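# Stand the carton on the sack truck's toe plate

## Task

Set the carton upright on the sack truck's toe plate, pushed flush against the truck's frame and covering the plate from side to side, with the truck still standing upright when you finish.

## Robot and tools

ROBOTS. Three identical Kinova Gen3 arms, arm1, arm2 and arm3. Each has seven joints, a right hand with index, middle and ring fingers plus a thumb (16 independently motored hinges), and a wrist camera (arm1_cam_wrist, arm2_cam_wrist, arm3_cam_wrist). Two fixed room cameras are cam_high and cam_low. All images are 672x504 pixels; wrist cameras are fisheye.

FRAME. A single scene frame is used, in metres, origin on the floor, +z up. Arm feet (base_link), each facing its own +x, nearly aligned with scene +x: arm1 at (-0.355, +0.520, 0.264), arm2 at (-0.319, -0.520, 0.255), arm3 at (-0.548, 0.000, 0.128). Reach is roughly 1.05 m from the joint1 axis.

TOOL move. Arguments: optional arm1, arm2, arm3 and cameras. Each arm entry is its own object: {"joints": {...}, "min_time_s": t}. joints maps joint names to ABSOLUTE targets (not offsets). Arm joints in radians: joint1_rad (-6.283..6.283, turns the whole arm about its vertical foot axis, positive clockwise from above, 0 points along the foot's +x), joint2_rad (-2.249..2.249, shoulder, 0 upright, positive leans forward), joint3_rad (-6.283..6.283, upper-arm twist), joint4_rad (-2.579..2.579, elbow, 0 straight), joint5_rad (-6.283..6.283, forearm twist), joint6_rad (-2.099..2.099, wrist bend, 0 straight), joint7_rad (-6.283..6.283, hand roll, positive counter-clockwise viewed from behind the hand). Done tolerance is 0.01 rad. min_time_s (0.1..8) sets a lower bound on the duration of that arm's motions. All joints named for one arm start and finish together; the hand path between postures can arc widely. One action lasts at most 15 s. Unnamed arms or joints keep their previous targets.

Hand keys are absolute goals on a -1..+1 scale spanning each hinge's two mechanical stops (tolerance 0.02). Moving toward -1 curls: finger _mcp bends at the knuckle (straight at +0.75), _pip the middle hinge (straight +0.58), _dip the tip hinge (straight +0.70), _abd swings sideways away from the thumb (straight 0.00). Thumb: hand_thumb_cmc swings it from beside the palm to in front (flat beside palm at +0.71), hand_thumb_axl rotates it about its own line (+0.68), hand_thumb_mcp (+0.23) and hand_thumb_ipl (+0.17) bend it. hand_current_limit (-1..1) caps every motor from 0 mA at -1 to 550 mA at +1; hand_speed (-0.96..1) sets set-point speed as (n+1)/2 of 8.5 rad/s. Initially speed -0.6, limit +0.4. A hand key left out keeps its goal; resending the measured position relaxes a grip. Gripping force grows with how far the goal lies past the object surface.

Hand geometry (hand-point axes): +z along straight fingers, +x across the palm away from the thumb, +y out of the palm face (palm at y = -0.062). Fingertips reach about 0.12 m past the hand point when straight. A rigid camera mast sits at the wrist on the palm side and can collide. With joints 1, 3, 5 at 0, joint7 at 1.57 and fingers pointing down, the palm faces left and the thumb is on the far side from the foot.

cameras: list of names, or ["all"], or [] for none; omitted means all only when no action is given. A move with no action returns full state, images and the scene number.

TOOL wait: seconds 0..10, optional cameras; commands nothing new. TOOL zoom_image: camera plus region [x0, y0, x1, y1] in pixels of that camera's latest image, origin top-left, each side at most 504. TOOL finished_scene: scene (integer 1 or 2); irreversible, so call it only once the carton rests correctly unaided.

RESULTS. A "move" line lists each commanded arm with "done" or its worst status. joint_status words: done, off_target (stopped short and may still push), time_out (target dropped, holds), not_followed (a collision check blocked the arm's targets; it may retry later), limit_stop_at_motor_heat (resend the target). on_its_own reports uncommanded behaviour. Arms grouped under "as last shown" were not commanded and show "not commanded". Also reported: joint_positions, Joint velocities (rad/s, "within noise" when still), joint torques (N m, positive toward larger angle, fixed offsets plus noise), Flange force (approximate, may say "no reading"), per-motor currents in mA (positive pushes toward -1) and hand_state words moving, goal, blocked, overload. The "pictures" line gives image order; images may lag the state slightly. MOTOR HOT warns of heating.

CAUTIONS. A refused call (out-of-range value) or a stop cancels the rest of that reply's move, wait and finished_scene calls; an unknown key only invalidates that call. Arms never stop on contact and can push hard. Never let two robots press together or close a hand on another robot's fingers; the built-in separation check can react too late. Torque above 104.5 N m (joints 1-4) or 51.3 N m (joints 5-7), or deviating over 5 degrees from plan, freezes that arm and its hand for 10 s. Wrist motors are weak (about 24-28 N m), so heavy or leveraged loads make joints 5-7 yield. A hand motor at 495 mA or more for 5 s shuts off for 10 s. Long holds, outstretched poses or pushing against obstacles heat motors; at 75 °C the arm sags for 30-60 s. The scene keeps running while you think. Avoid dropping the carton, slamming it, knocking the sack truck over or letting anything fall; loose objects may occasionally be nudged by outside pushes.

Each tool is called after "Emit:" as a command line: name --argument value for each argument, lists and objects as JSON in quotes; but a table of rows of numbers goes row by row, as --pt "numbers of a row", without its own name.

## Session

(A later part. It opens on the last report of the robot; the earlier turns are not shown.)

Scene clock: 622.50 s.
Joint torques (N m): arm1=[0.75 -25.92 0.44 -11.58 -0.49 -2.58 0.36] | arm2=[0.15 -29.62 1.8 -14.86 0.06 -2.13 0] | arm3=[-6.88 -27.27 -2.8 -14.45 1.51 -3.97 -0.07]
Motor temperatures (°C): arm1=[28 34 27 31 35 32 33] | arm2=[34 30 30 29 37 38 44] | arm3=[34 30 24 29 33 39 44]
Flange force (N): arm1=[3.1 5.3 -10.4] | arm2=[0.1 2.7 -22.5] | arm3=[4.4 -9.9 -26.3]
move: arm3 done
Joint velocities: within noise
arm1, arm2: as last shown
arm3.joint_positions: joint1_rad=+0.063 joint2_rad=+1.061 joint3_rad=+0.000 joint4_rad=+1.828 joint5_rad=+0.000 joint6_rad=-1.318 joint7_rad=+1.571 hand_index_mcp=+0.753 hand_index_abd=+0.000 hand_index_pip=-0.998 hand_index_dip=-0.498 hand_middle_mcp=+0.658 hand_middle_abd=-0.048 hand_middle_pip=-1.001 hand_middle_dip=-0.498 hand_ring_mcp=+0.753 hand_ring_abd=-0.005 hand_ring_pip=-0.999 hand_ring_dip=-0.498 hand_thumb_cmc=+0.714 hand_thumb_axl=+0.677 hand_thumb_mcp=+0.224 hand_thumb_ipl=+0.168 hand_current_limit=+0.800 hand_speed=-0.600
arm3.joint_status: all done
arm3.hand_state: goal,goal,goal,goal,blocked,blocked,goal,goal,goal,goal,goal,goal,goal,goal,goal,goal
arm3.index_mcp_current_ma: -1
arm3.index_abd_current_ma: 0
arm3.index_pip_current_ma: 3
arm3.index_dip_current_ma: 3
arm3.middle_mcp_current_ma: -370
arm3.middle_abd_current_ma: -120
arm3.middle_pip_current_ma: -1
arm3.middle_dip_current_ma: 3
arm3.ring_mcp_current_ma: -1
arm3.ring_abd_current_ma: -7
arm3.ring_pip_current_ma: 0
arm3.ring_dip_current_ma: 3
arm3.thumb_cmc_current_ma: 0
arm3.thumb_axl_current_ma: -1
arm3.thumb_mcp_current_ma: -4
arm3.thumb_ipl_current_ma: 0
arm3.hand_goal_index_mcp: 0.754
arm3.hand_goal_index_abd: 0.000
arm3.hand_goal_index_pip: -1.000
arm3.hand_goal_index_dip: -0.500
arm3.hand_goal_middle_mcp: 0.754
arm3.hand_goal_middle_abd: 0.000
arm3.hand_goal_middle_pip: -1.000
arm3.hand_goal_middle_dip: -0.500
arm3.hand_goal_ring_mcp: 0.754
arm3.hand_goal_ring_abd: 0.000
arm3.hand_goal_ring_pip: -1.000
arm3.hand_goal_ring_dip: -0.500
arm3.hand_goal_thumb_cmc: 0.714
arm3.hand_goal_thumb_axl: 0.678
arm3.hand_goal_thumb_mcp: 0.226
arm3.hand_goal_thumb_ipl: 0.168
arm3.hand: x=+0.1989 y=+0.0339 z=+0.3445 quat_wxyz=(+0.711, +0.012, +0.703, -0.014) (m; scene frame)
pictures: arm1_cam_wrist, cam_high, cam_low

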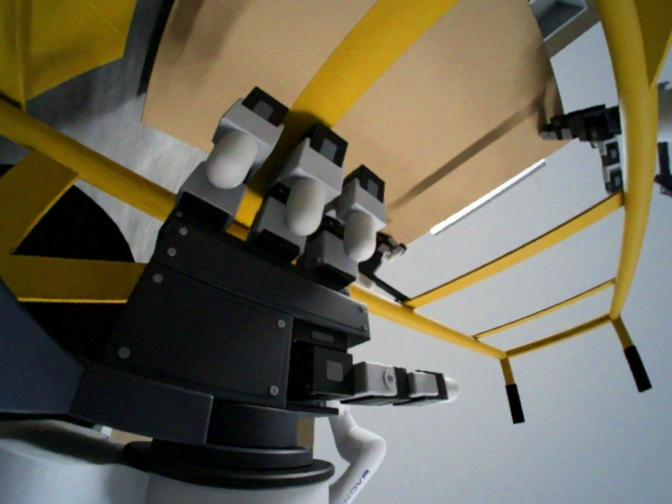

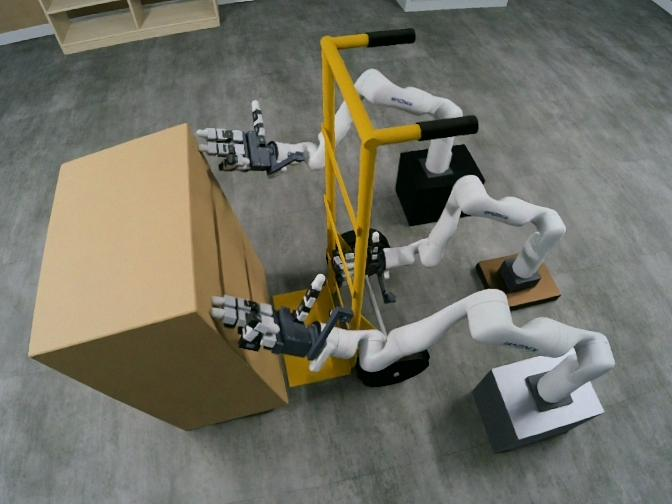

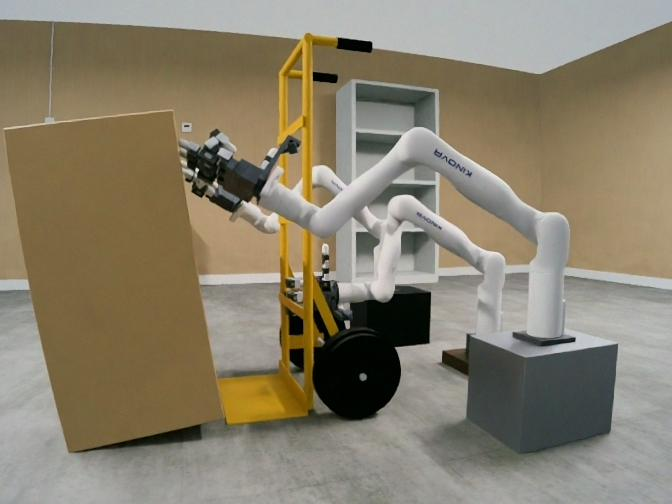

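Emit:
move --arm3 '{"joints":{"joint1_rad":0.043,"joint2_rad":1.1564,"joint4_rad":1.4446,"joint6_rad":-1.030},"min_time_s":3.5}' --cameras '["cam_high","cam_low","arm1_cam_wrist"]'

Scene clock: 654.50 s.
Joint torques (N m): arm1=[0.8 -25.93 0.48 -11.5 -0.47 -2.57 0.34] | arm2=[0.08 -29.65 1.83 -14.98 0.07 -2.14 0.07] | arm3=[-10.02 -29.19 -3.85 -14.53 2.17 -3.53 -0.06]
Motor temperatures (°C): arm1=[28 34 27 31 35 32 33] | arm2=[34 30 30 29 37 38 44] | arm3=[34 31 24 30 33 39 44]
Flange force (N): arm1=[3.1 5.0 -10.0] | arm2=[-0.1 2.7 -22.9] | arm3=[3.0 -12.5 -23.1]
move: arm3 done
Joint velocities: within noise
arm1, arm2: as last shown
arm3.joint_positions: joint1_rad=+0.043 joint2_rad=+1.156 joint3_rad=+0.000 joint4_rad=+1.445 joint5_rad=+0.000 joint6_rad=-1.030 joint7_rad=+1.571 hand_index_mcp=+0.753 hand_index_abd=+0.000 hand_index_pip=-0.998 hand_index_dip=-0.498 hand_middle_mcp=+0.654 hand_middle_abd=-0.043 hand_middle_pip=-1.001 hand_middle_dip=-0.498 hand_ring_mcp=+0.754 hand_ring_abd=-0.005 hand_ring_pip=-1.000 hand_ring_dip=-0.498 hand_thumb_cmc=+0.714 hand_thumb_axl=+0.677 hand_thumb_mcp=+0.224 hand_thumb_ipl=+0.168 hand_current_limit=+0.800 hand_speed=-0.600
arm3.joint_status: all done
arm3.hand_state: goal,goal,goal,goal,blocked,blocked,goal,goal,goal,goal,goal,goal,goal,goal,goal,goal
arm3.index_mcp_current_ma: -1
arm3.index_abd_current_ma: 0
arm3.index_pip_current_ma: 3
arm3.index_dip_current_ma: 3
arm3.middle_mcp_current_ma: -391
arm3.middle_abd_current_ma: -104
arm3.middle_pip_current_ma: -1
arm3.middle_dip_current_ma: 3
arm3.ring_mcp_current_ma: 0
arm3.ring_abd_current_ma: -7
arm3.ring_pip_current_ma: 0
arm3.ring_dip_current_ma: 3
arm3.thumb_cmc_current_ma: 0
arm3.thumb_axl_current_ma: -1
arm3.thumb_mcp_current_ma: -4
arm3.thumb_ipl_current_ma: 0
arm3.hand_goal_index_mcp: 0.754
arm3.hand_goal_index_abd: 0.000
arm3.hand_goal_index_pip: -1.000
arm3.hand_goal_index_dip: -0.500
arm3.hand_goal_middle_mcp: 0.754
arm3.hand_goal_middle_abd: 0.000
arm3.hand_goal_middle_pip: -1.000
arm3.hand_goal_middle_dip: -0.500
arm3.hand_goal_ring_mcp: 0.754
arm3.hand_goal_ring_abd: 0.000
arm3.hand_goal_ring_pip: -1.000
arm3.hand_goal_ring_dip: -0.500
arm3.hand_goal_thumb_cmc: 0.714
arm3.hand_goal_thumb_axl: 0.678
arm3.hand_goal_thumb_mcp: 0.226
arm3.hand_goal_thumb_ipl: 0.168
arm3.hand: x=+0.2992 y=+0.0477 z=+0.3444 quat_wxyz=(+0.711, +0.005, +0.703, -0.007) (m; scene frame)
pictures: arm1_cam_wrist, cam_high, cam_low

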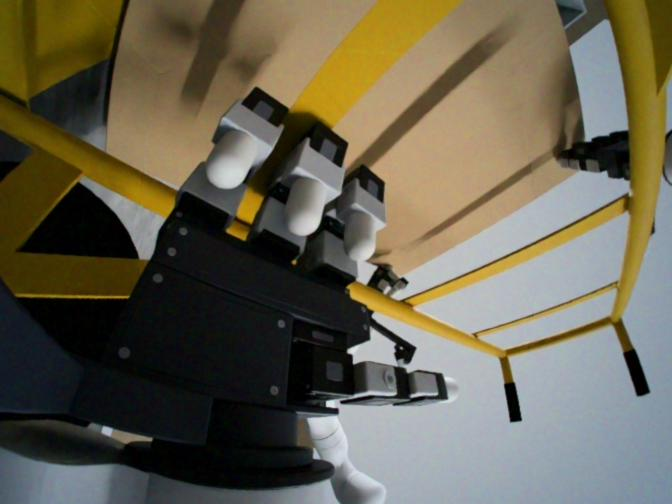

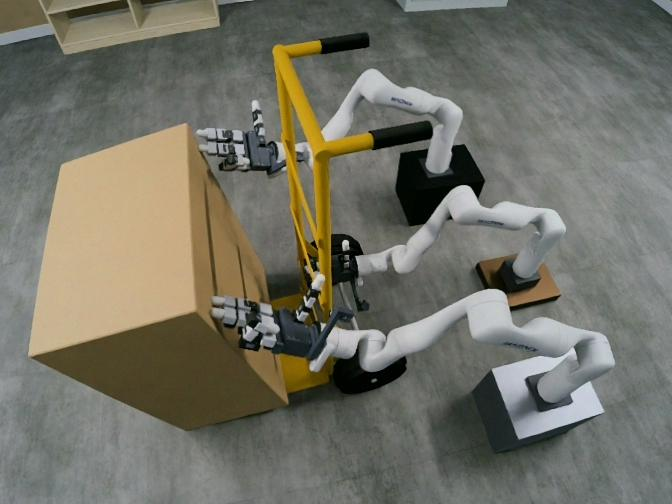

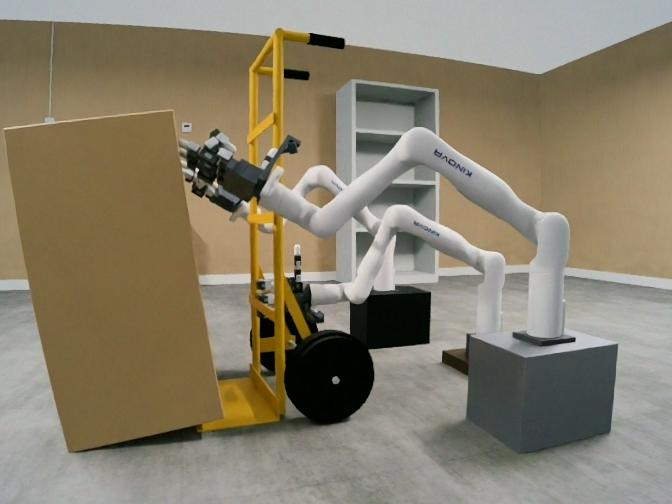

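Emit:
move --arm3 '{"joints":{"joint1_rad":0.043,"joint2_rad":1.1224,"joint4_rad":1.5656,"joint6_rad":-1.117},"min_time_s":1}'

Emit:
move --arm3 '{"joints":{"joint1_rad":-0.051,"joint2_rad":1.131,"joint4_rad":1.533,"joint6_rad":-1.093},"min_time_s":1}'

Emit:
move --arm3 '{"joints":{"joint1_rad":-0.044,"joint2_rad":1.2587,"joint4_rad":1.1336,"joint6_rad":-0.8215},"min_time_s":3.5}' --cameras '["cam_high","cam_low","arm1_cam_wrist"]'

Scene clock: 695.77 s.
Joint torques (N m): arm1=[0.76 -25.9 0.46 -11.51 -0.47 -2.6 0.38] | arm2=[0.08 -29.63 1.77 -14.89 0.09 -2.1 0.05] | arm3=[-0.76 -24.43 0.78 -6.24 0.05 -2.97 0.01]
Motor temperatures (°C): arm1=[27 34 27 31 35 32 33] | arm2=[34 31 30 29 37 38 43] | arm3=[34 31 24 31 33 39 44]
Flange force (N): arm1=[3.1 5.2 -10.0] | arm2=[0.0 2.6 -22.7] | arm3=[1.7 -1.3 2.2]
move: arm3 done
Joint velocities: within noise
arm1, arm2: as last shown
arm3.joint_positions: joint1_rad=+0.043 joint2_rad=+1.122 joint3_rad=+0.000 joint4_rad=+1.566 joint5_rad=+0.000 joint6_rad=-1.117 joint7_rad=+1.571 hand_index_mcp=+0.753 hand_index_abd=+0.000 hand_index_pip=-0.998 hand_index_dip=-0.498 hand_middle_mcp=+0.751 hand_middle_abd=-0.005 hand_middle_pip=-1.000 hand_middle_dip=-0.498 hand_ring_mcp=+0.757 hand_ring_abd=-0.005 hand_ring_pip=-0.998 hand_ring_dip=-0.498 hand_thumb_cmc=+0.714 hand_thumb_axl=+0.677 hand_thumb_mcp=+0.224 hand_thumb_ipl=+0.168 hand_current_limit=+0.800 hand_speed=-0.600
arm3.joint_status: all done
arm3.hand_state: goal,goal,goal,goal,goal,goal,goal,goal,goal,goal,goal,goal,goal,goal,goal,goal
arm3.index_mcp_current_ma: -1
arm3.index_abd_current_ma: 0
arm3.index_pip_current_ma: 3
arm3.index_dip_current_ma: 3
arm3.middle_mcp_current_ma: -4
arm3.middle_abd_current_ma: -6
arm3.middle_pip_current_ma: 0
arm3.middle_dip_current_ma: 3
arm3.ring_mcp_current_ma: 4
arm3.ring_abd_current_ma: -7
arm3.ring_pip_current_ma: 3
arm3.ring_dip_current_ma: 3
arm3.thumb_cmc_current_ma: 0
arm3.thumb_axl_current_ma: -1
arm3.thumb_mcp_current_ma: -4
arm3.thumb_ipl_current_ma: 0
arm3.hand_goal_index_mcp: 0.754
arm3.hand_goal_index_abd: 0.000
arm3.hand_goal_index_pip: -1.000
arm3.hand_goal_index_dip: -0.500
arm3.hand_goal_middle_mcp: 0.754
arm3.hand_goal_middle_abd: 0.000
arm3.hand_goal_middle_pip: -1.000
arm3.hand_goal_middle_dip: -0.500
arm3.hand_goal_ring_mcp: 0.754
arm3.hand_goal_ring_abd: 0.000
arm3.hand_goal_ring_pip: -1.000
arm3.hand_goal_ring_dip: -0.500
arm3.hand_goal_thumb_cmc: 0.714
arm3.hand_goal_thumb_axl: 0.678
arm3.hand_goal_thumb_mcp: 0.226
arm3.hand_goal_thumb_ipl: 0.168
arm3.hand: x=+0.2692 y=+0.0481 z=+0.3441 quat_wxyz=(+0.711, +0.005, +0.703, -0.007) (m; scene frame)
pictures: none

Scene clock: 697.07 s.
Joint torques (N m): arm1=[0.79 -25.92 0.41 -11.48 -0.49 -2.59 0.35] | arm2=[0.08 -29.66 1.74 -15.01 0.11 -2.15 0.02] | arm3=[-0.68 -24.7 0.82 -6.43 0.01 -3 0.08]
Motor temperatures (°C): arm1=[27 34 27 31 35 32 33] | arm2=[34 31 30 29 37 38 43] | arm3=[34 31 24 31 33 39 44]
Flange force (N): arm1=[3.0 5.1 -9.9] | arm2=[0.0 2.8 -23.0] | arm3=[1.6 -1.3 2.4]
move: arm3 done
Joint velocities: within noise
arm1, arm2: as last shown
arm3.joint_positions: joint1_rad=-0.051 joint2_rad=+1.131 joint3_rad=+0.000 joint4_rad=+1.533 joint5_rad=+0.000 joint6_rad=-1.093 joint7_rad=+1.571 hand_index_mcp=+0.753 hand_index_abd=+0.000 hand_index_pip=-0.998 hand_index_dip=-0.498 hand_middle_mcp=+0.752 hand_middle_abd=-0.005 hand_middle_pip=-1.000 hand_middle_dip=-0.498 hand_ring_mcp=+0.756 hand_ring_abd=-0.005 hand_ring_pip=-0.998 hand_ring_dip=-0.498 hand_thumb_cmc=+0.714 hand_thumb_axl=+0.677 hand_thumb_mcp=+0.224 hand_thumb_ipl=+0.168 hand_current_limit=+0.800 hand_speed=-0.600
arm3.joint_status: all done
arm3.hand_state: goal,goal,goal,goal,goal,goal,goal,goal,goal,goal,goal,goal,goal,goal,goal,goal
arm3.index_mcp_current_ma: -1
arm3.index_abd_current_ma: 0
arm3.index_pip_current_ma: 3
arm3.index_dip_current_ma: 3
arm3.middle_mcp_current_ma: -3
arm3.middle_abd_current_ma: -6
arm3.middle_pip_current_ma: 0
arm3.middle_dip_current_ma: 3
arm3.ring_mcp_current_ma: 3
arm3.ring_abd_current_ma: -7
arm3.ring_pip_current_ma: 3
arm3.ring_dip_current_ma: 3
arm3.thumb_cmc_current_ma: 0
arm3.thumb_axl_current_ma: -1
arm3.thumb_mcp_current_ma: -4
arm3.thumb_ipl_current_ma: 0
arm3.hand_goal_index_mcp: 0.754
arm3.hand_goal_index_abd: 0.000
arm3.hand_goal_index_pip: -1.000
arm3.hand_goal_index_dip: -0.500
arm3.hand_goal_middle_mcp: 0.754
arm3.hand_goal_middle_abd: 0.000
arm3.hand_goal_middle_pip: -1.000
arm3.hand_goal_middle_dip: -0.500
arm3.hand_goal_ring_mcp: 0.754
arm3.hand_goal_ring_abd: 0.000
arm3.hand_goal_ring_pip: -1.000
arm3.hand_goal_ring_dip: -0.500
arm3.hand_goal_thumb_cmc: 0.714
arm3.hand_goal_thumb_axl: 0.678
arm3.hand_goal_thumb_mcp: 0.226
arm3.hand_goal_thumb_ipl: 0.168
arm3.hand: x=+0.2695 y=+0.1254 z=+0.3439 quat_wxyz=(+0.710, -0.029, +0.703, +0.026) (m; scene frame)
pictures: none

Scene clock: 700.87 s.
Joint torques (N m): arm1=[0.8 -25.92 0.44 -11.46 -0.47 -2.59 0.33] | arm2=[0.1 -29.65 1.78 -14.99 0.04 -2.15 0.05] | arm3=[-1.25 -29.37 0.95 -14.9 -0.14 -2.64 0.37]
Motor temperatures (°C): arm1=[27 34 27 31 35 32 33] | arm2=[34 31 30 29 37 38 43] | arm3=[34 31 24 31 33 39 44]
Flange force (N): arm1=[3.1 5.0 -9.8] | arm2=[-0.1 2.7 -22.9] | arm3=[0.0 -1.9 -28.6]
move: arm3 done
Joint velocities: within noise
arm1, arm2: as last shown
arm3.joint_positions: joint1_rad=-0.044 joint2_rad=+1.259 joint3_rad=+0.000 joint4_rad=+1.134 joint5_rad=+0.000 joint6_rad=-0.822 joint7_rad=+1.571 hand_index_mcp=+0.753 hand_index_abd=+0.000 hand_index_pip=-0.998 hand_index_dip=-0.498 hand_middle_mcp=+0.672 hand_middle_abd=-0.002 hand_middle_pip=-1.001 hand_middle_dip=-0.498 hand_ring_mcp=+0.756 hand_ring_abd=-0.005 hand_ring_pip=-0.998 hand_ring_dip=-0.498 hand_thumb_cmc=+0.714 hand_thumb_axl=+0.677 hand_thumb_mcp=+0.224 hand_thumb_ipl=+0.168 hand_current_limit=+0.800 hand_speed=-0.600
arm3.joint_status: all done
arm3.hand_state: goal,goal,goal,goal,blocked,goal,goal,goal,goal,goal,goal,goal,goal,goal,goal,goal
arm3.index_mcp_current_ma: -1
arm3.index_abd_current_ma: 0
arm3.index_pip_current_ma: 3
arm3.index_dip_current_ma: 3
arm3.middle_mcp_current_ma: -300
arm3.middle_abd_current_ma: -2
arm3.middle_pip_current_ma: -1
arm3.middle_dip_current_ma: 3
arm3.ring_mcp_current_ma: 3
arm3.ring_abd_current_ma: -7
arm3.ring_pip_current_ma: 3
arm3.ring_dip_current_ma: 3
arm3.thumb_cmc_current_ma: 0
arm3.thumb_axl_current_ma: -1
arm3.thumb_mcp_current_ma: -4
arm3.thumb_ipl_current_ma: 0
arm3.hand_goal_index_mcp: 0.754
arm3.hand_goal_index_abd: 0.000
arm3.hand_goal_index_pip: -1.000
arm3.hand_goal_index_dip: -0.500
arm3.hand_goal_middle_mcp: 0.754
arm3.hand_goal_middle_abd: 0.000
arm3.hand_goal_middle_pip: -1.000
arm3.hand_goal_middle_dip: -0.500
arm3.hand_goal_ring_mcp: 0.754
arm3.hand_goal_ring_abd: 0.000
arm3.hand_goal_ring_pip: -1.000
arm3.hand_goal_ring_dip: -0.500
arm3.hand_goal_thumb_cmc: 0.714
arm3.hand_goal_thumb_axl: 0.678
arm3.hand_goal_thumb_mcp: 0.226
arm3.hand_goal_thumb_ipl: 0.168
arm3.hand: x=+0.3594 y=+0.1260 z=+0.3440 quat_wxyz=(+0.710, -0.026, +0.703, +0.024) (m; scene frame)
pictures: arm1_cam_wrist, cam_high, cam_low

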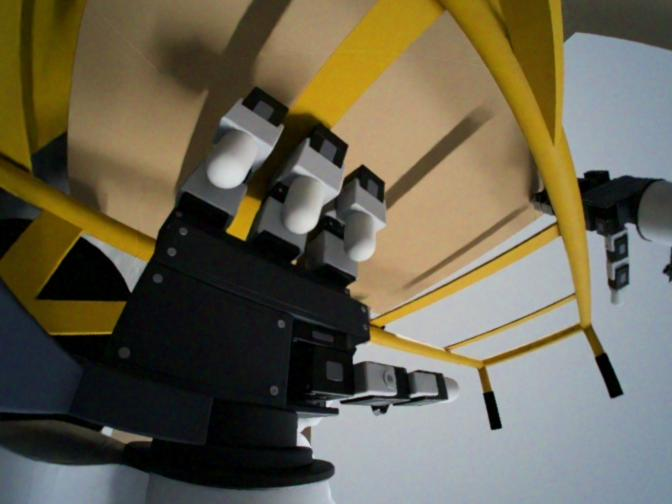

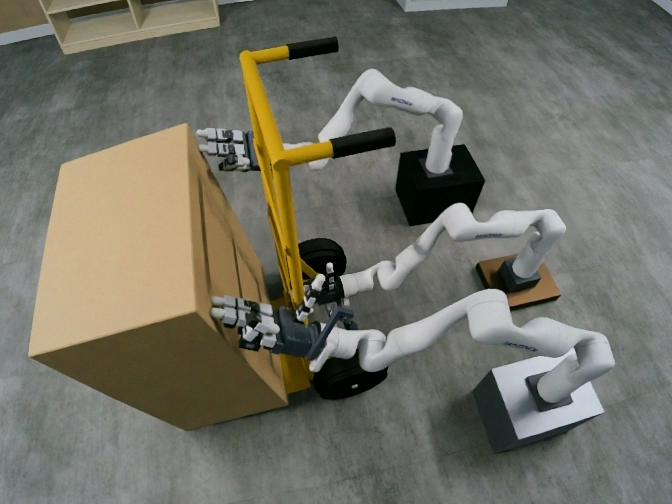

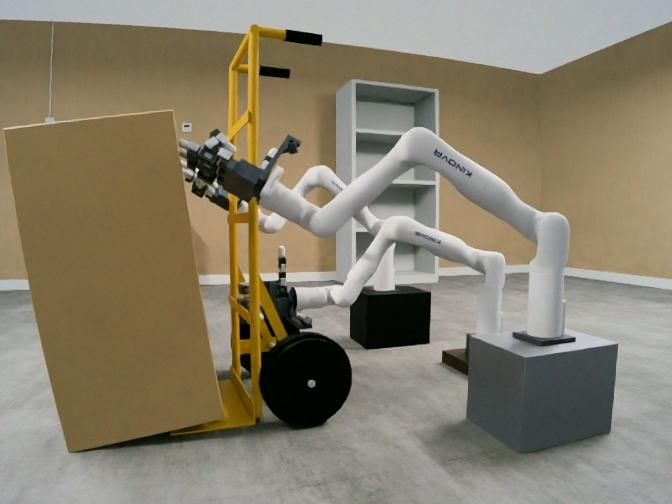

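Emit:
move --arm3 '{"joints":{"joint1_rad":-0.0404,"joint2_rad":1.3642,"joint4_rad":0.8447,"joint6_rad":-0.638},"min_time_s":3}' --cameras '["cam_high","cam_low","arm1_cam_wrist","arm3_cam_wrist"]'

Scene clock: 734.73 s.
Joint torques (N m): arm1=[0.83 -25.86 0.45 -11.49 -0.47 -2.59 0.38] | arm2=[0.22 -29.54 1.75 -14.94 0.05 -2.13 -0.01] | arm3=[3.89 -31.78 2.65 -14.88 -0.89 -2.89 0.44]
Motor temperatures (°C): arm1=[27 35 27 31 35 32 33] | arm2=[34 32 30 29 37 37 43] | arm3=[34 32 24 31 33 39 44]
Flange force (N): arm1=[3.2 5.2 -10.0] | arm2=[0.0 3.0 -22.9] | arm3=[1.3 3.4 -26.7]
move: arm3 done
Joint velocities: within noise
arm1, arm2: as last shown
arm3.joint_positions: joint1_rad=-0.040 joint2_rad=+1.364 joint3_rad=+0.000 joint4_rad=+0.845 joint5_rad=+0.000 joint6_rad=-0.638 joint7_rad=+1.571 hand_index_mcp=+0.753 hand_index_abd=+0.000 hand_index_pip=-0.998 hand_index_dip=-0.498 hand_middle_mcp=+0.675 hand_middle_abd=+0.006 hand_middle_pip=-1.001 hand_middle_dip=-0.498 hand_ring_mcp=+0.756 hand_ring_abd=-0.005 hand_ring_pip=-0.998 hand_ring_dip=-0.498 hand_thumb_cmc=+0.714 hand_thumb_axl=+0.677 hand_thumb_mcp=+0.224 hand_thumb_ipl=+0.168 hand_current_limit=+0.800 hand_speed=-0.600
arm3.joint_status: all done
arm3.hand_state: goal,goal,goal,goal,blocked,goal,goal,goal,goal,goal,goal,goal,goal,goal,goal,goal
arm3.index_mcp_current_ma: -1
arm3.index_abd_current_ma: 0
arm3.index_pip_current_ma: 3
arm3.index_dip_current_ma: 3
arm3.middle_mcp_current_ma: -288
arm3.middle_abd_current_ma: 9
arm3.middle_pip_current_ma: -1
arm3.middle_dip_current_ma: 3
arm3.ring_mcp_current_ma: 3
arm3.ring_abd_current_ma: -7
arm3.ring_pip_current_ma: 3
arm3.ring_dip_current_ma: 3
arm3.thumb_cmc_current_ma: 0
arm3.thumb_axl_current_ma: -1
arm3.thumb_mcp_current_ma: -4
arm3.thumb_ipl_current_ma: 0
arm3.hand_goal_index_mcp: 0.754
arm3.hand_goal_index_abd: 0.000
arm3.hand_goal_index_pip: -1.000
arm3.hand_goal_index_dip: -0.500
arm3.hand_goal_middle_mcp: 0.754
arm3.hand_goal_middle_abd: 0.000
arm3.hand_goal_middle_pip: -1.000
arm3.hand_goal_middle_dip: -0.500
arm3.hand_goal_ring_mcp: 0.754
arm3.hand_goal_ring_abd: 0.000
arm3.hand_goal_ring_pip: -1.000
arm3.hand_goal_ring_dip: -0.500
arm3.hand_goal_thumb_cmc: 0.714
arm3.hand_goal_thumb_axl: 0.678
arm3.hand_goal_thumb_mcp: 0.226
arm3.hand_goal_thumb_ipl: 0.168
arm3.hand: x=+0.4095 y=+0.1261 z=+0.3446 quat_wxyz=(+0.710, -0.025, +0.703, +0.022) (m; scene frame)
pictures: arm1_cam_wrist, arm3_cam_wrist, cam_high, cam_low

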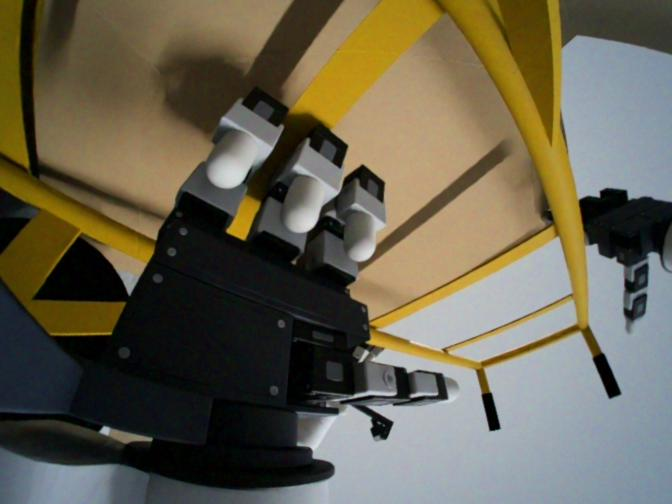

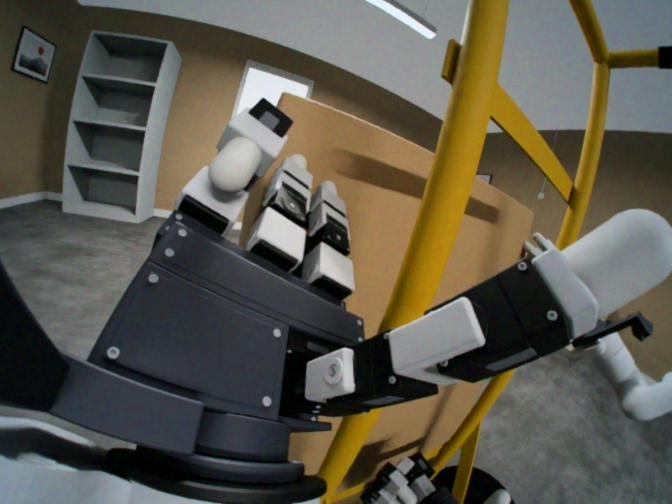

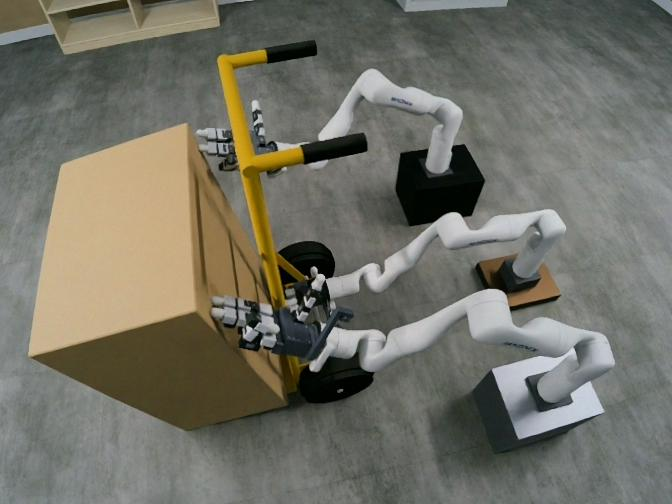

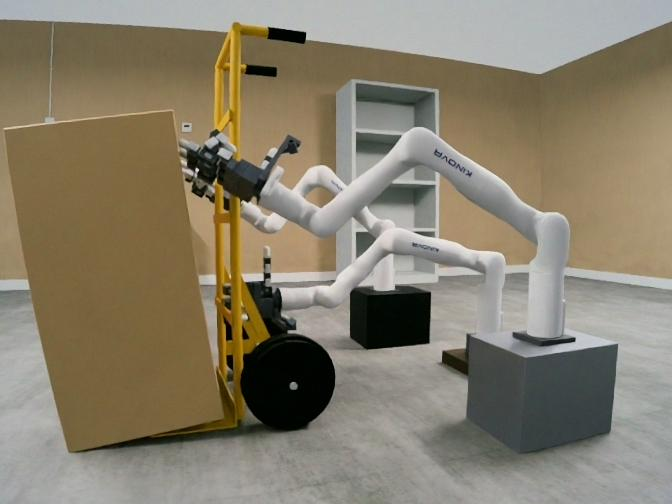

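Emit:
move --arm3 '{"joints":{"joint1_rad":-0.0385,"joint2_rad":1.4554,"joint4_rad":0.6144,"joint6_rad":-0.499},"min_time_s":3}' --cameras '["cam_high","cam_low","arm1_cam_wrist","arm3_cam_wrist","arm2_cam_wrist"]'

Scene clock: 749.20 s.
Joint torques (N m): arm1=[-0.64 -28.65 0.16 -14.29 0.22 -2.93 0.35] | arm2=[-0.01 -27.42 1.65 -12.49 0.17 -2.3 -0.01] | arm3=[8.42 -28.82 3 -12.72 -1.45 -1.44 0.19]
Motor temperatures (°C): arm1=[27 35 27 31 35 32 33] | arm2=[34 32 30 29 37 37 43] | arm3=[34 32 24 32 33 39 44]
Flange force (N): arm1=[2.3 5.6 -18.3] | arm2=[-0.2 2.4 -13.9] | arm3=[-3.1 8.0 -32.3]
move: arm3 done
Joint velocities: within noise
arm1.joint_positions: joint1_rad=+0.211 joint2_rad=+1.044 joint3_rad=+0.000 joint4_rad=+1.216 joint5_rad=+0.000 joint6_rad=-1.213 joint7_rad=-0.452 hand_index_mcp=+0.780 hand_index_abd=-0.019 hand_index_pip=+0.601 hand_index_dip=+0.716 hand_middle_mcp=+0.770 hand_middle_abd=-0.002 hand_middle_pip=+0.582 hand_middle_dip=+0.700 hand_ring_mcp=+0.758 hand_ring_abd=-0.003 hand_ring_pip=-1.000 hand_ring_dip=-0.497 hand_thumb_cmc=-0.568 hand_thumb_axl=+0.677 hand_thumb_mcp=+0.226 hand_thumb_ipl=+0.168 hand_current_limit=+0.900 hand_speed=-0.600
arm1.joint_status: not commanded
arm1.hand_state: blocked,goal,blocked,goal,goal,goal,goal,goal,goal,goal,goal,goal,goal,goal,goal,goal
arm1.index_mcp_current_ma: 13
arm1.index_abd_current_ma: -5
arm1.index_pip_current_ma: 11
arm1.index_dip_current_ma: 7
arm1.middle_mcp_current_ma: 5
arm1.middle_abd_current_ma: 0
arm1.middle_pip_current_ma: 1
arm1.middle_dip_current_ma: 0
arm1.ring_mcp_current_ma: 0
arm1.ring_abd_current_ma: 0
arm1.ring_pip_current_ma: 0
arm1.ring_dip_current_ma: 0
arm1.thumb_cmc_current_ma: 0
arm1.thumb_axl_current_ma: 0
arm1.thumb_mcp_current_ma: 0
arm1.thumb_ipl_current_ma: 0
arm1.hand_goal_index_mcp: 0.754
arm1.hand_goal_index_abd: 0.000
arm1.hand_goal_index_pip: 0.576
arm1.hand_goal_index_dip: 0.696
arm1.hand_goal_middle_mcp: 0.754
arm1.hand_goal_middle_abd: 0.000
arm1.hand_goal_middle_pip: 0.576
arm1.hand_goal_middle_dip: 0.696
arm1.hand_goal_ring_mcp: 0.754
arm1.hand_goal_ring_abd: 0.000
arm1.hand_goal_ring_pip: -1.000
arm1.hand_goal_ring_dip: -0.500
arm1.hand_goal_thumb_cmc: -0.570
arm1.hand_goal_thumb_axl: 0.678
arm1.hand_goal_thumb_mcp: 0.226
arm1.hand_goal_thumb_ipl: 0.168
arm1.hand: x=+0.4367 y=+0.2564 z=+0.7758 quat_wxyz=(+0.538, +0.448, +0.214, +0.681) (m; scene frame)
arm2.joint_positions: joint1_rad=-0.261 joint2_rad=+0.996 joint3_rad=+0.000 joint4_rad=+1.290 joint5_rad=+0.000 joint6_rad=-1.239 joint7_rad=+0.616 hand_index_mcp=+0.766 hand_index_abd=-0.003 hand_index_pip=+0.575 hand_index_dip=+0.693 hand_middle_mcp=+0.803 hand_middle_abd=+0.029 hand_middle_pip=+0.619 hand_middle_dip=+0.720 hand_ring_mcp=+0.758 hand_ring_abd=-0.001 hand_ring_pip=-1.000 hand_ring_dip=-0.498 hand_thumb_cmc=+0.721 hand_thumb_axl=+0.677 hand_thumb_mcp=+0.226 hand_thumb_ipl=+0.168 hand_current_limit=+0.900 hand_speed=-0.600
arm2.joint_status: not commanded
arm2.hand_state: goal,goal,goal,goal,blocked,blocked,blocked,blocked,goal,goal,goal,goal,goal,goal,goal,goal
arm2.index_mcp_current_ma: 22
arm2.index_abd_current_ma: -3
arm2.index_pip_current_ma: 0
arm2.index_dip_current_ma: -3
arm2.middle_mcp_current_ma: 141
arm2.middle_abd_current_ma: 54
arm2.middle_pip_current_ma: 110
arm2.middle_dip_current_ma: 52
arm2.ring_mcp_current_ma: 6
arm2.ring_abd_current_ma: -1
arm2.ring_pip_current_ma: 0
arm2.ring_dip_current_ma: 3
arm2.thumb_cmc_current_ma: 10
arm2.thumb_axl_current_ma: -1
arm2.thumb_mcp_current_ma: 0
arm2.thumb_ipl_current_ma: 0
arm2.hand_goal_index_mcp: 0.754
arm2.hand_goal_index_abd: 0.000
arm2.hand_goal_index_pip: 0.576
arm2.hand_goal_index_dip: 0.696
arm2.hand_goal_middle_mcp: 0.754
arm2.hand_goal_middle_abd: 0.000
arm2.hand_goal_middle_pip: 0.576
arm2.hand_goal_middle_dip: 0.696
arm2.hand_goal_ring_mcp: 0.754
arm2.hand_goal_ring_abd: 0.000
arm2.hand_goal_ring_pip: -1.000
arm2.hand_goal_ring_dip: -0.500
arm2.hand_goal_thumb_cmc: 0.714
arm2.hand_goal_thumb_axl: 0.678
arm2.hand_goal_thumb_mcp: 0.226
arm2.hand_goal_thumb_ipl: 0.168
arm2.hand: x=+0.4481 y=-0.2660 z=+0.7873 quat_wxyz=(+0.699, +0.157, +0.473, +0.514) (m; scene frame)
arm3.joint_positions: joint1_rad=-0.039 joint2_rad=+1.455 joint3_rad=+0.000 joint4_rad=+0.614 joint5_rad=+0.000 joint6_rad=-0.499 joint7_rad=+1.571 hand_index_mcp=+0.753 hand_index_abd=+0.000 hand_index_pip=-0.998 hand_index_dip=-0.498 hand_middle_mcp=+0.683 hand_middle_abd=-0.004 hand_middle_pip=-1.001 hand_middle_dip=-0.498 hand_ring_mcp=+0.756 hand_ring_abd=-0.005 hand_ring_pip=-0.998 hand_ring_dip=-0.498 hand_thumb_cmc=+0.714 hand_thumb_axl=+0.677 hand_thumb_mcp=+0.224 hand_thumb_ipl=+0.168 hand_current_limit=+0.800 hand_speed=-0.600
arm3.joint_status: all done
arm3.hand_state: goal,goal,goal,goal,blocked,goal,goal,goal,goal,goal,goal,goal,goal,goal,goal,goal
arm3.index_mcp_current_ma: -1
arm3.index_abd_current_ma: 0
arm3.index_pip_current_ma: 3
arm3.index_dip_current_ma: 3
arm3.middle_mcp_current_ma: -254
arm3.middle_abd_current_ma: -5
arm3.middle_pip_current_ma: -1
arm3.middle_dip_current_ma: 3
arm3.ring_mcp_current_ma: 3
arm3.ring_abd_current_ma: -7
arm3.ring_pip_current_ma: 3
arm3.ring_dip_current_ma: 3
arm3.thumb_cmc_current_ma: 0
arm3.thumb_axl_current_ma: -1
arm3.thumb_mcp_current_ma: -4
arm3.thumb_ipl_current_ma: 0
arm3.hand_goal_index_mcp: 0.754
arm3.hand_goal_index_abd: 0.000
arm3.hand_goal_index_pip: -1.000
arm3.hand_goal_index_dip: -0.500
arm3.hand_goal_middle_mcp: 0.754
arm3.hand_goal_middle_abd: 0.000
arm3.hand_goal_middle_pip: -1.000
arm3.hand_goal_middle_dip: -0.500
arm3.hand_goal_ring_mcp: 0.754
arm3.hand_goal_ring_abd: 0.000
arm3.hand_goal_ring_pip: -1.000
arm3.hand_goal_ring_dip: -0.500
arm3.hand_goal_thumb_cmc: 0.714
arm3.hand_goal_thumb_axl: 0.678
arm3.hand_goal_thumb_mcp: 0.226
arm3.hand_goal_thumb_ipl: 0.168
arm3.hand: x=+0.4394 y=+0.1262 z=+0.3439 quat_wxyz=(+0.710, -0.024, +0.703, +0.022) (m; scene frame)
pictures: arm1_cam_wrist, arm2_cam_wrist, arm3_cam_wrist, cam_high, cam_low

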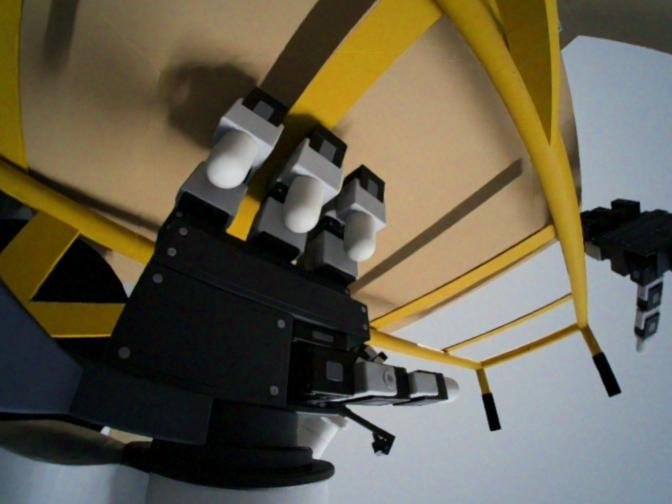

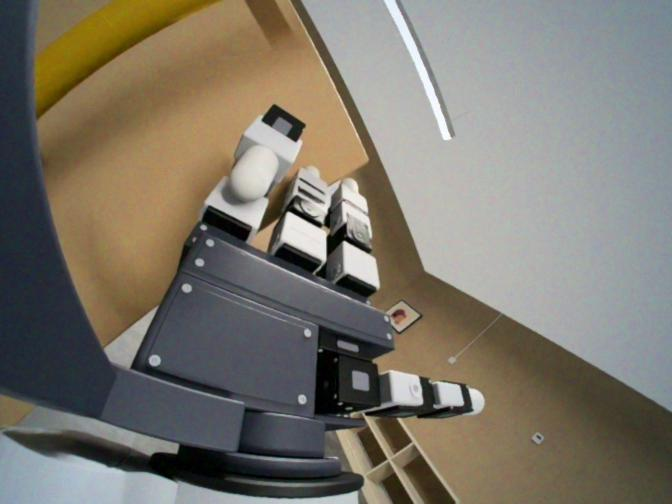

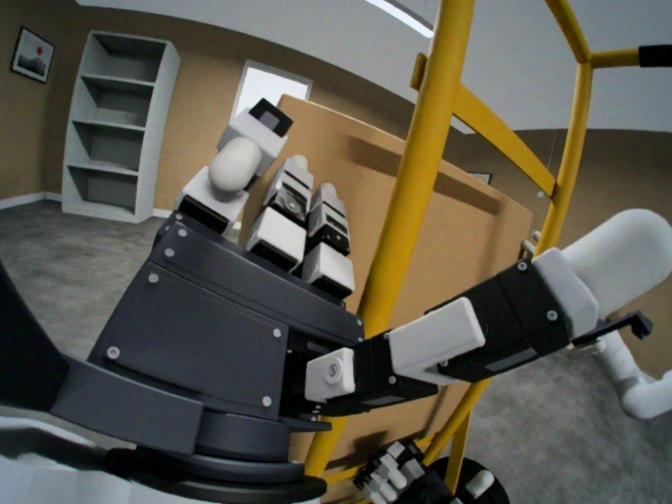

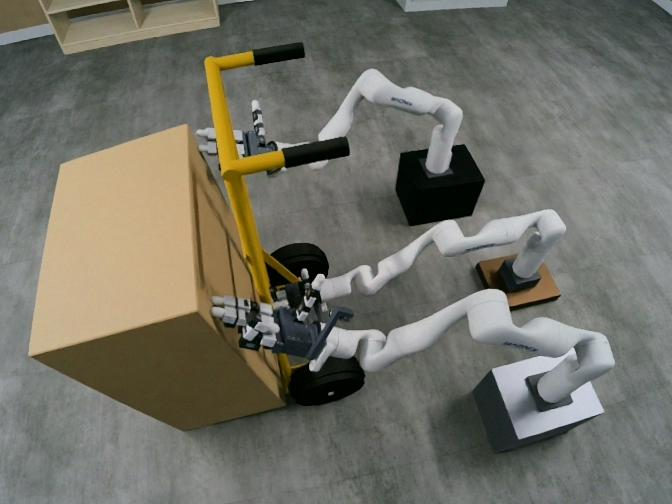

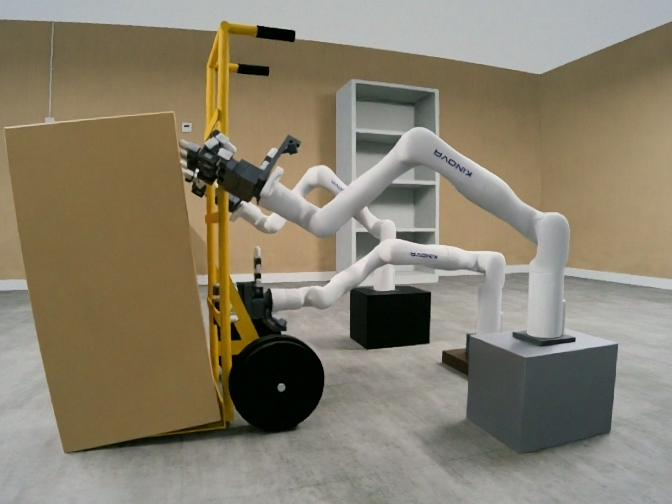

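Emit:
move --arm3 '{"joints":{"joint1_rad":-0.0375,"joint2_rad":1.5,"joint4_rad":0.5045,"joint6_rad":-0.4335},"min_time_s":2}' --cameras '["cam_high","cam_low","arm3_cam_wrist"]'

Scene clock: 761.27 s.
Joint torques (N m): arm1=[-0.76 -28.83 0.14 -14.52 0.31 -2.96 0.32] | arm2=[-0.16 -28.32 1.65 -12.91 0.21 -2.59 0.04] | arm3=[12.1 -27.86 3.2 -12.36 -1.77 -0.77 0.15]
Motor temperatures (°C): arm1=[27 36 27 31 35 32 33] | arm2=[34 32 30 29 37 37 43] | arm3=[34 32 24 32 33 39 44]
Flange force (N): arm1=[2.3 5.7 -19.0] | arm2=[0.2 1.3 -14.0] | arm3=no reading
move: arm3 done
Joint velocities: within noise
arm1, arm2: as last shown
arm1.joint_positions: joint1_rad=+0.211 joint2_rad=+1.044 joint3_rad=+0.000 joint4_rad=+1.216 joint5_rad=+0.000 joint6_rad=-1.213 joint7_rad=-0.452 hand_index_mcp=+0.794 hand_index_abd=-0.021 hand_index_pip=+0.616 hand_index_dip=+0.726 hand_middle_mcp=+0.770 hand_middle_abd=-0.001 hand_middle_pip=+0.582 hand_middle_dip=+0.699 hand_ring_mcp=+0.758 hand_ring_abd=-0.003 hand_ring_pip=-1.000 hand_ring_dip=-0.497 hand_thumb_cmc=-0.568 hand_thumb_axl=+0.677 hand_thumb_mcp=+0.226 hand_thumb_ipl=+0.168 hand_current_limit=+0.900 hand_speed=-0.600
arm1.hand_state: blocked,blocked,blocked,blocked,goal,goal,goal,goal,goal,goal,goal,goal,goal,goal,goal,goal
arm1.index_mcp_current_ma: 30
arm1.index_abd_current_ma: -6
arm1.index_pip_current_ma: 26
arm1.index_dip_current_ma: 15
arm1.hand: x=+0.4367 y=+0.2564 z=+0.7759 quat_wxyz=(+0.538, +0.448, +0.214, +0.681) (m; scene frame)
arm2.joint_positions: joint1_rad=-0.261 joint2_rad=+0.996 joint3_rad=+0.000 joint4_rad=+1.290 joint5_rad=+0.000 joint6_rad=-1.239 joint7_rad=+0.616 hand_index_mcp=+0.766 hand_index_abd=-0.003 hand_index_pip=+0.575 hand_index_dip=+0.693 hand_middle_mcp=+0.803 hand_middle_abd=+0.012 hand_middle_pip=+0.619 hand_middle_dip=+0.720 hand_ring_mcp=+0.758 hand_ring_abd=-0.001 hand_ring_pip=-1.000 hand_ring_dip=-0.498 hand_thumb_cmc=+0.721 hand_thumb_axl=+0.677 hand_thumb_mcp=+0.226 hand_thumb_ipl=+0.168 hand_current_limit=+0.900 hand_speed=-0.600
arm2.hand_state: goal,goal,goal,goal,blocked,goal,blocked,blocked,goal,goal,goal,goal,goal,goal,goal,goal
arm2.middle_abd_current_ma: 18
arm3.joint_positions: joint1_rad=-0.038 joint2_rad=+1.500 joint3_rad=+0.000 joint4_rad=+0.504 joint5_rad=+0.000 joint6_rad=-0.433 joint7_rad=+1.571 hand_index_mcp=+0.753 hand_index_abd=+0.000 hand_index_pip=-0.998 hand_index_dip=-0.498 hand_middle_mcp=+0.686 hand_middle_abd=-0.003 hand_middle_pip=-1.001 hand_middle_dip=-0.498 hand_ring_mcp=+0.756 hand_ring_abd=-0.005 hand_ring_pip=-0.998 hand_ring_dip=-0.498 hand_thumb_cmc=+0.714 hand_thumb_axl=+0.677 hand_thumb_mcp=+0.224 hand_thumb_ipl=+0.168 hand_current_limit=+0.800 hand_speed=-0.600
arm3.joint_status: all done
arm3.hand_state: goal,goal,goal,goal,blocked,goal,goal,goal,goal,goal,goal,goal,goal,goal,goal,goal
arm3.index_mcp_current_ma: -1
arm3.index_abd_current_ma: 0
arm3.index_pip_current_ma: 3
arm3.index_dip_current_ma: 3
arm3.middle_mcp_current_ma: -237
arm3.middle_abd_current_ma: -3
arm3.middle_pip_current_ma: -1
arm3.middle_dip_current_ma: 3
arm3.ring_mcp_current_ma: 3
arm3.ring_abd_current_ma: -7
arm3.ring_pip_current_ma: 3
arm3.ring_dip_current_ma: 3
arm3.thumb_cmc_current_ma: 0
arm3.thumb_axl_current_ma: -1
arm3.thumb_mcp_current_ma: -4
arm3.thumb_ipl_current_ma: 0
arm3.hand_goal_index_mcp: 0.754
arm3.hand_goal_index_abd: 0.000
arm3.hand_goal_index_pip: -1.000
arm3.hand_goal_index_dip: -0.500
arm3.hand_goal_middle_mcp: 0.754
arm3.hand_goal_middle_abd: 0.000
arm3.hand_goal_middle_pip: -1.000
arm3.hand_goal_middle_dip: -0.500
arm3.hand_goal_ring_mcp: 0.754
arm3.hand_goal_ring_abd: 0.000
arm3.hand_goal_ring_pip: -1.000
arm3.hand_goal_ring_dip: -0.500
arm3.hand_goal_thumb_cmc: 0.714
arm3.hand_goal_thumb_axl: 0.678
arm3.hand_goal_thumb_mcp: 0.226
arm3.hand_goal_thumb_ipl: 0.168
arm3.hand: x=+0.4505 y=+0.1259 z=+0.3436 quat_wxyz=(+0.710, -0.024, +0.703, +0.021) (m; scene frame)
pictures: arm3_cam_wrist, cam_high, cam_low

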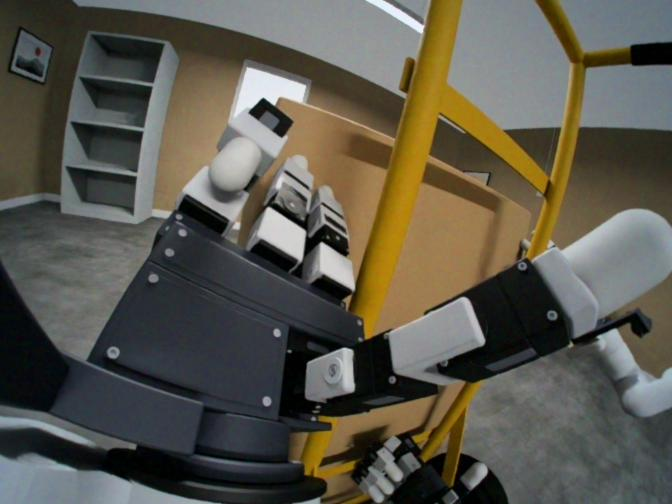

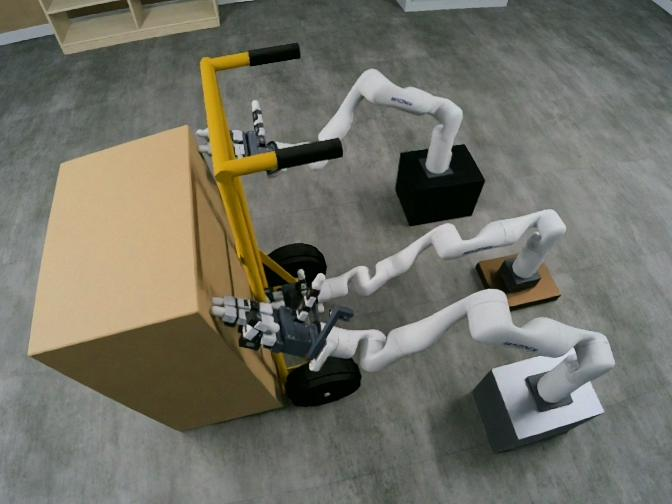

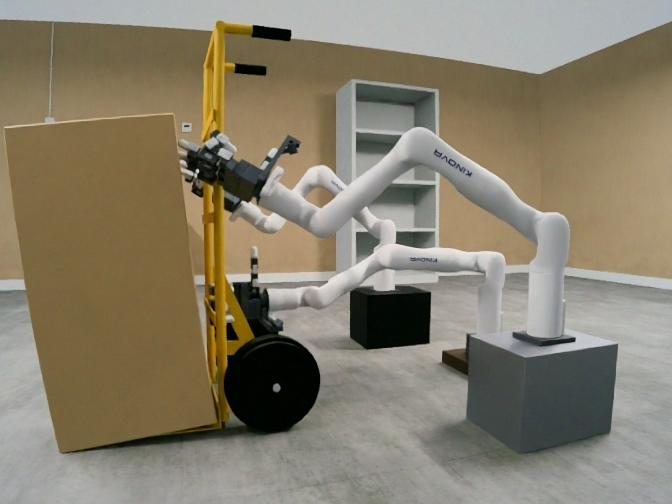

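Emit:
zoom_image --camera "cam_low" --region '[150, 260, 330, 460]'

Emit:
zoom_image --camera "cam_high" --region '[160, 240, 380, 450]'

Emit:
zoom_image --camera "arm3_cam_wrist" --region '[260, 220, 560, 504]'

Scaled by 2.520 from the camera's 672x504 image, which has a finer 960x720 frame.

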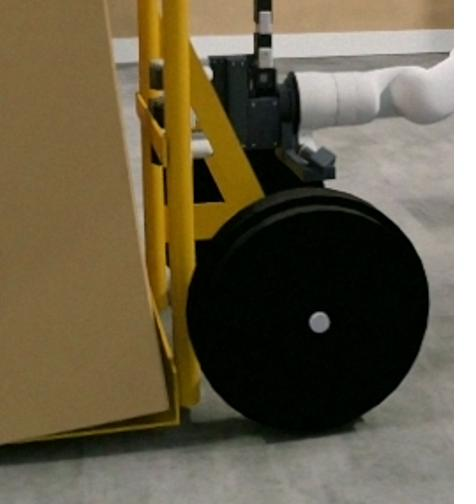

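Scaled by 2.291 from the camera's 672x504 image, which has a finer 960x720 frame.

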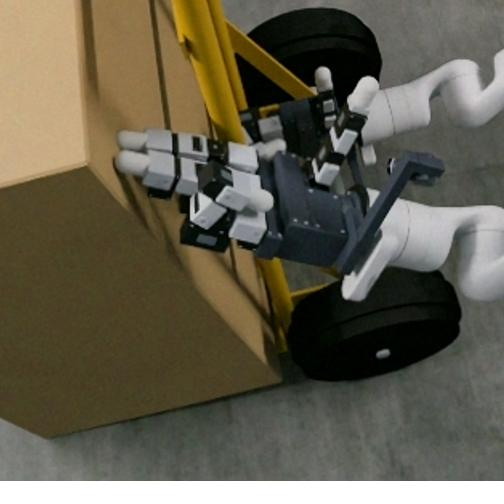

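Scaled by 1.680 from the camera's 672x504 image, which has a finer 960x720 frame.

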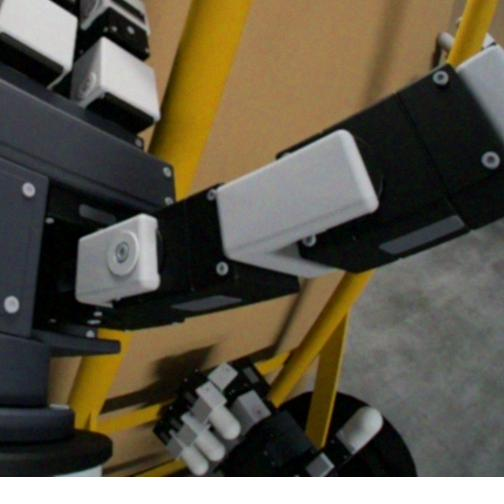

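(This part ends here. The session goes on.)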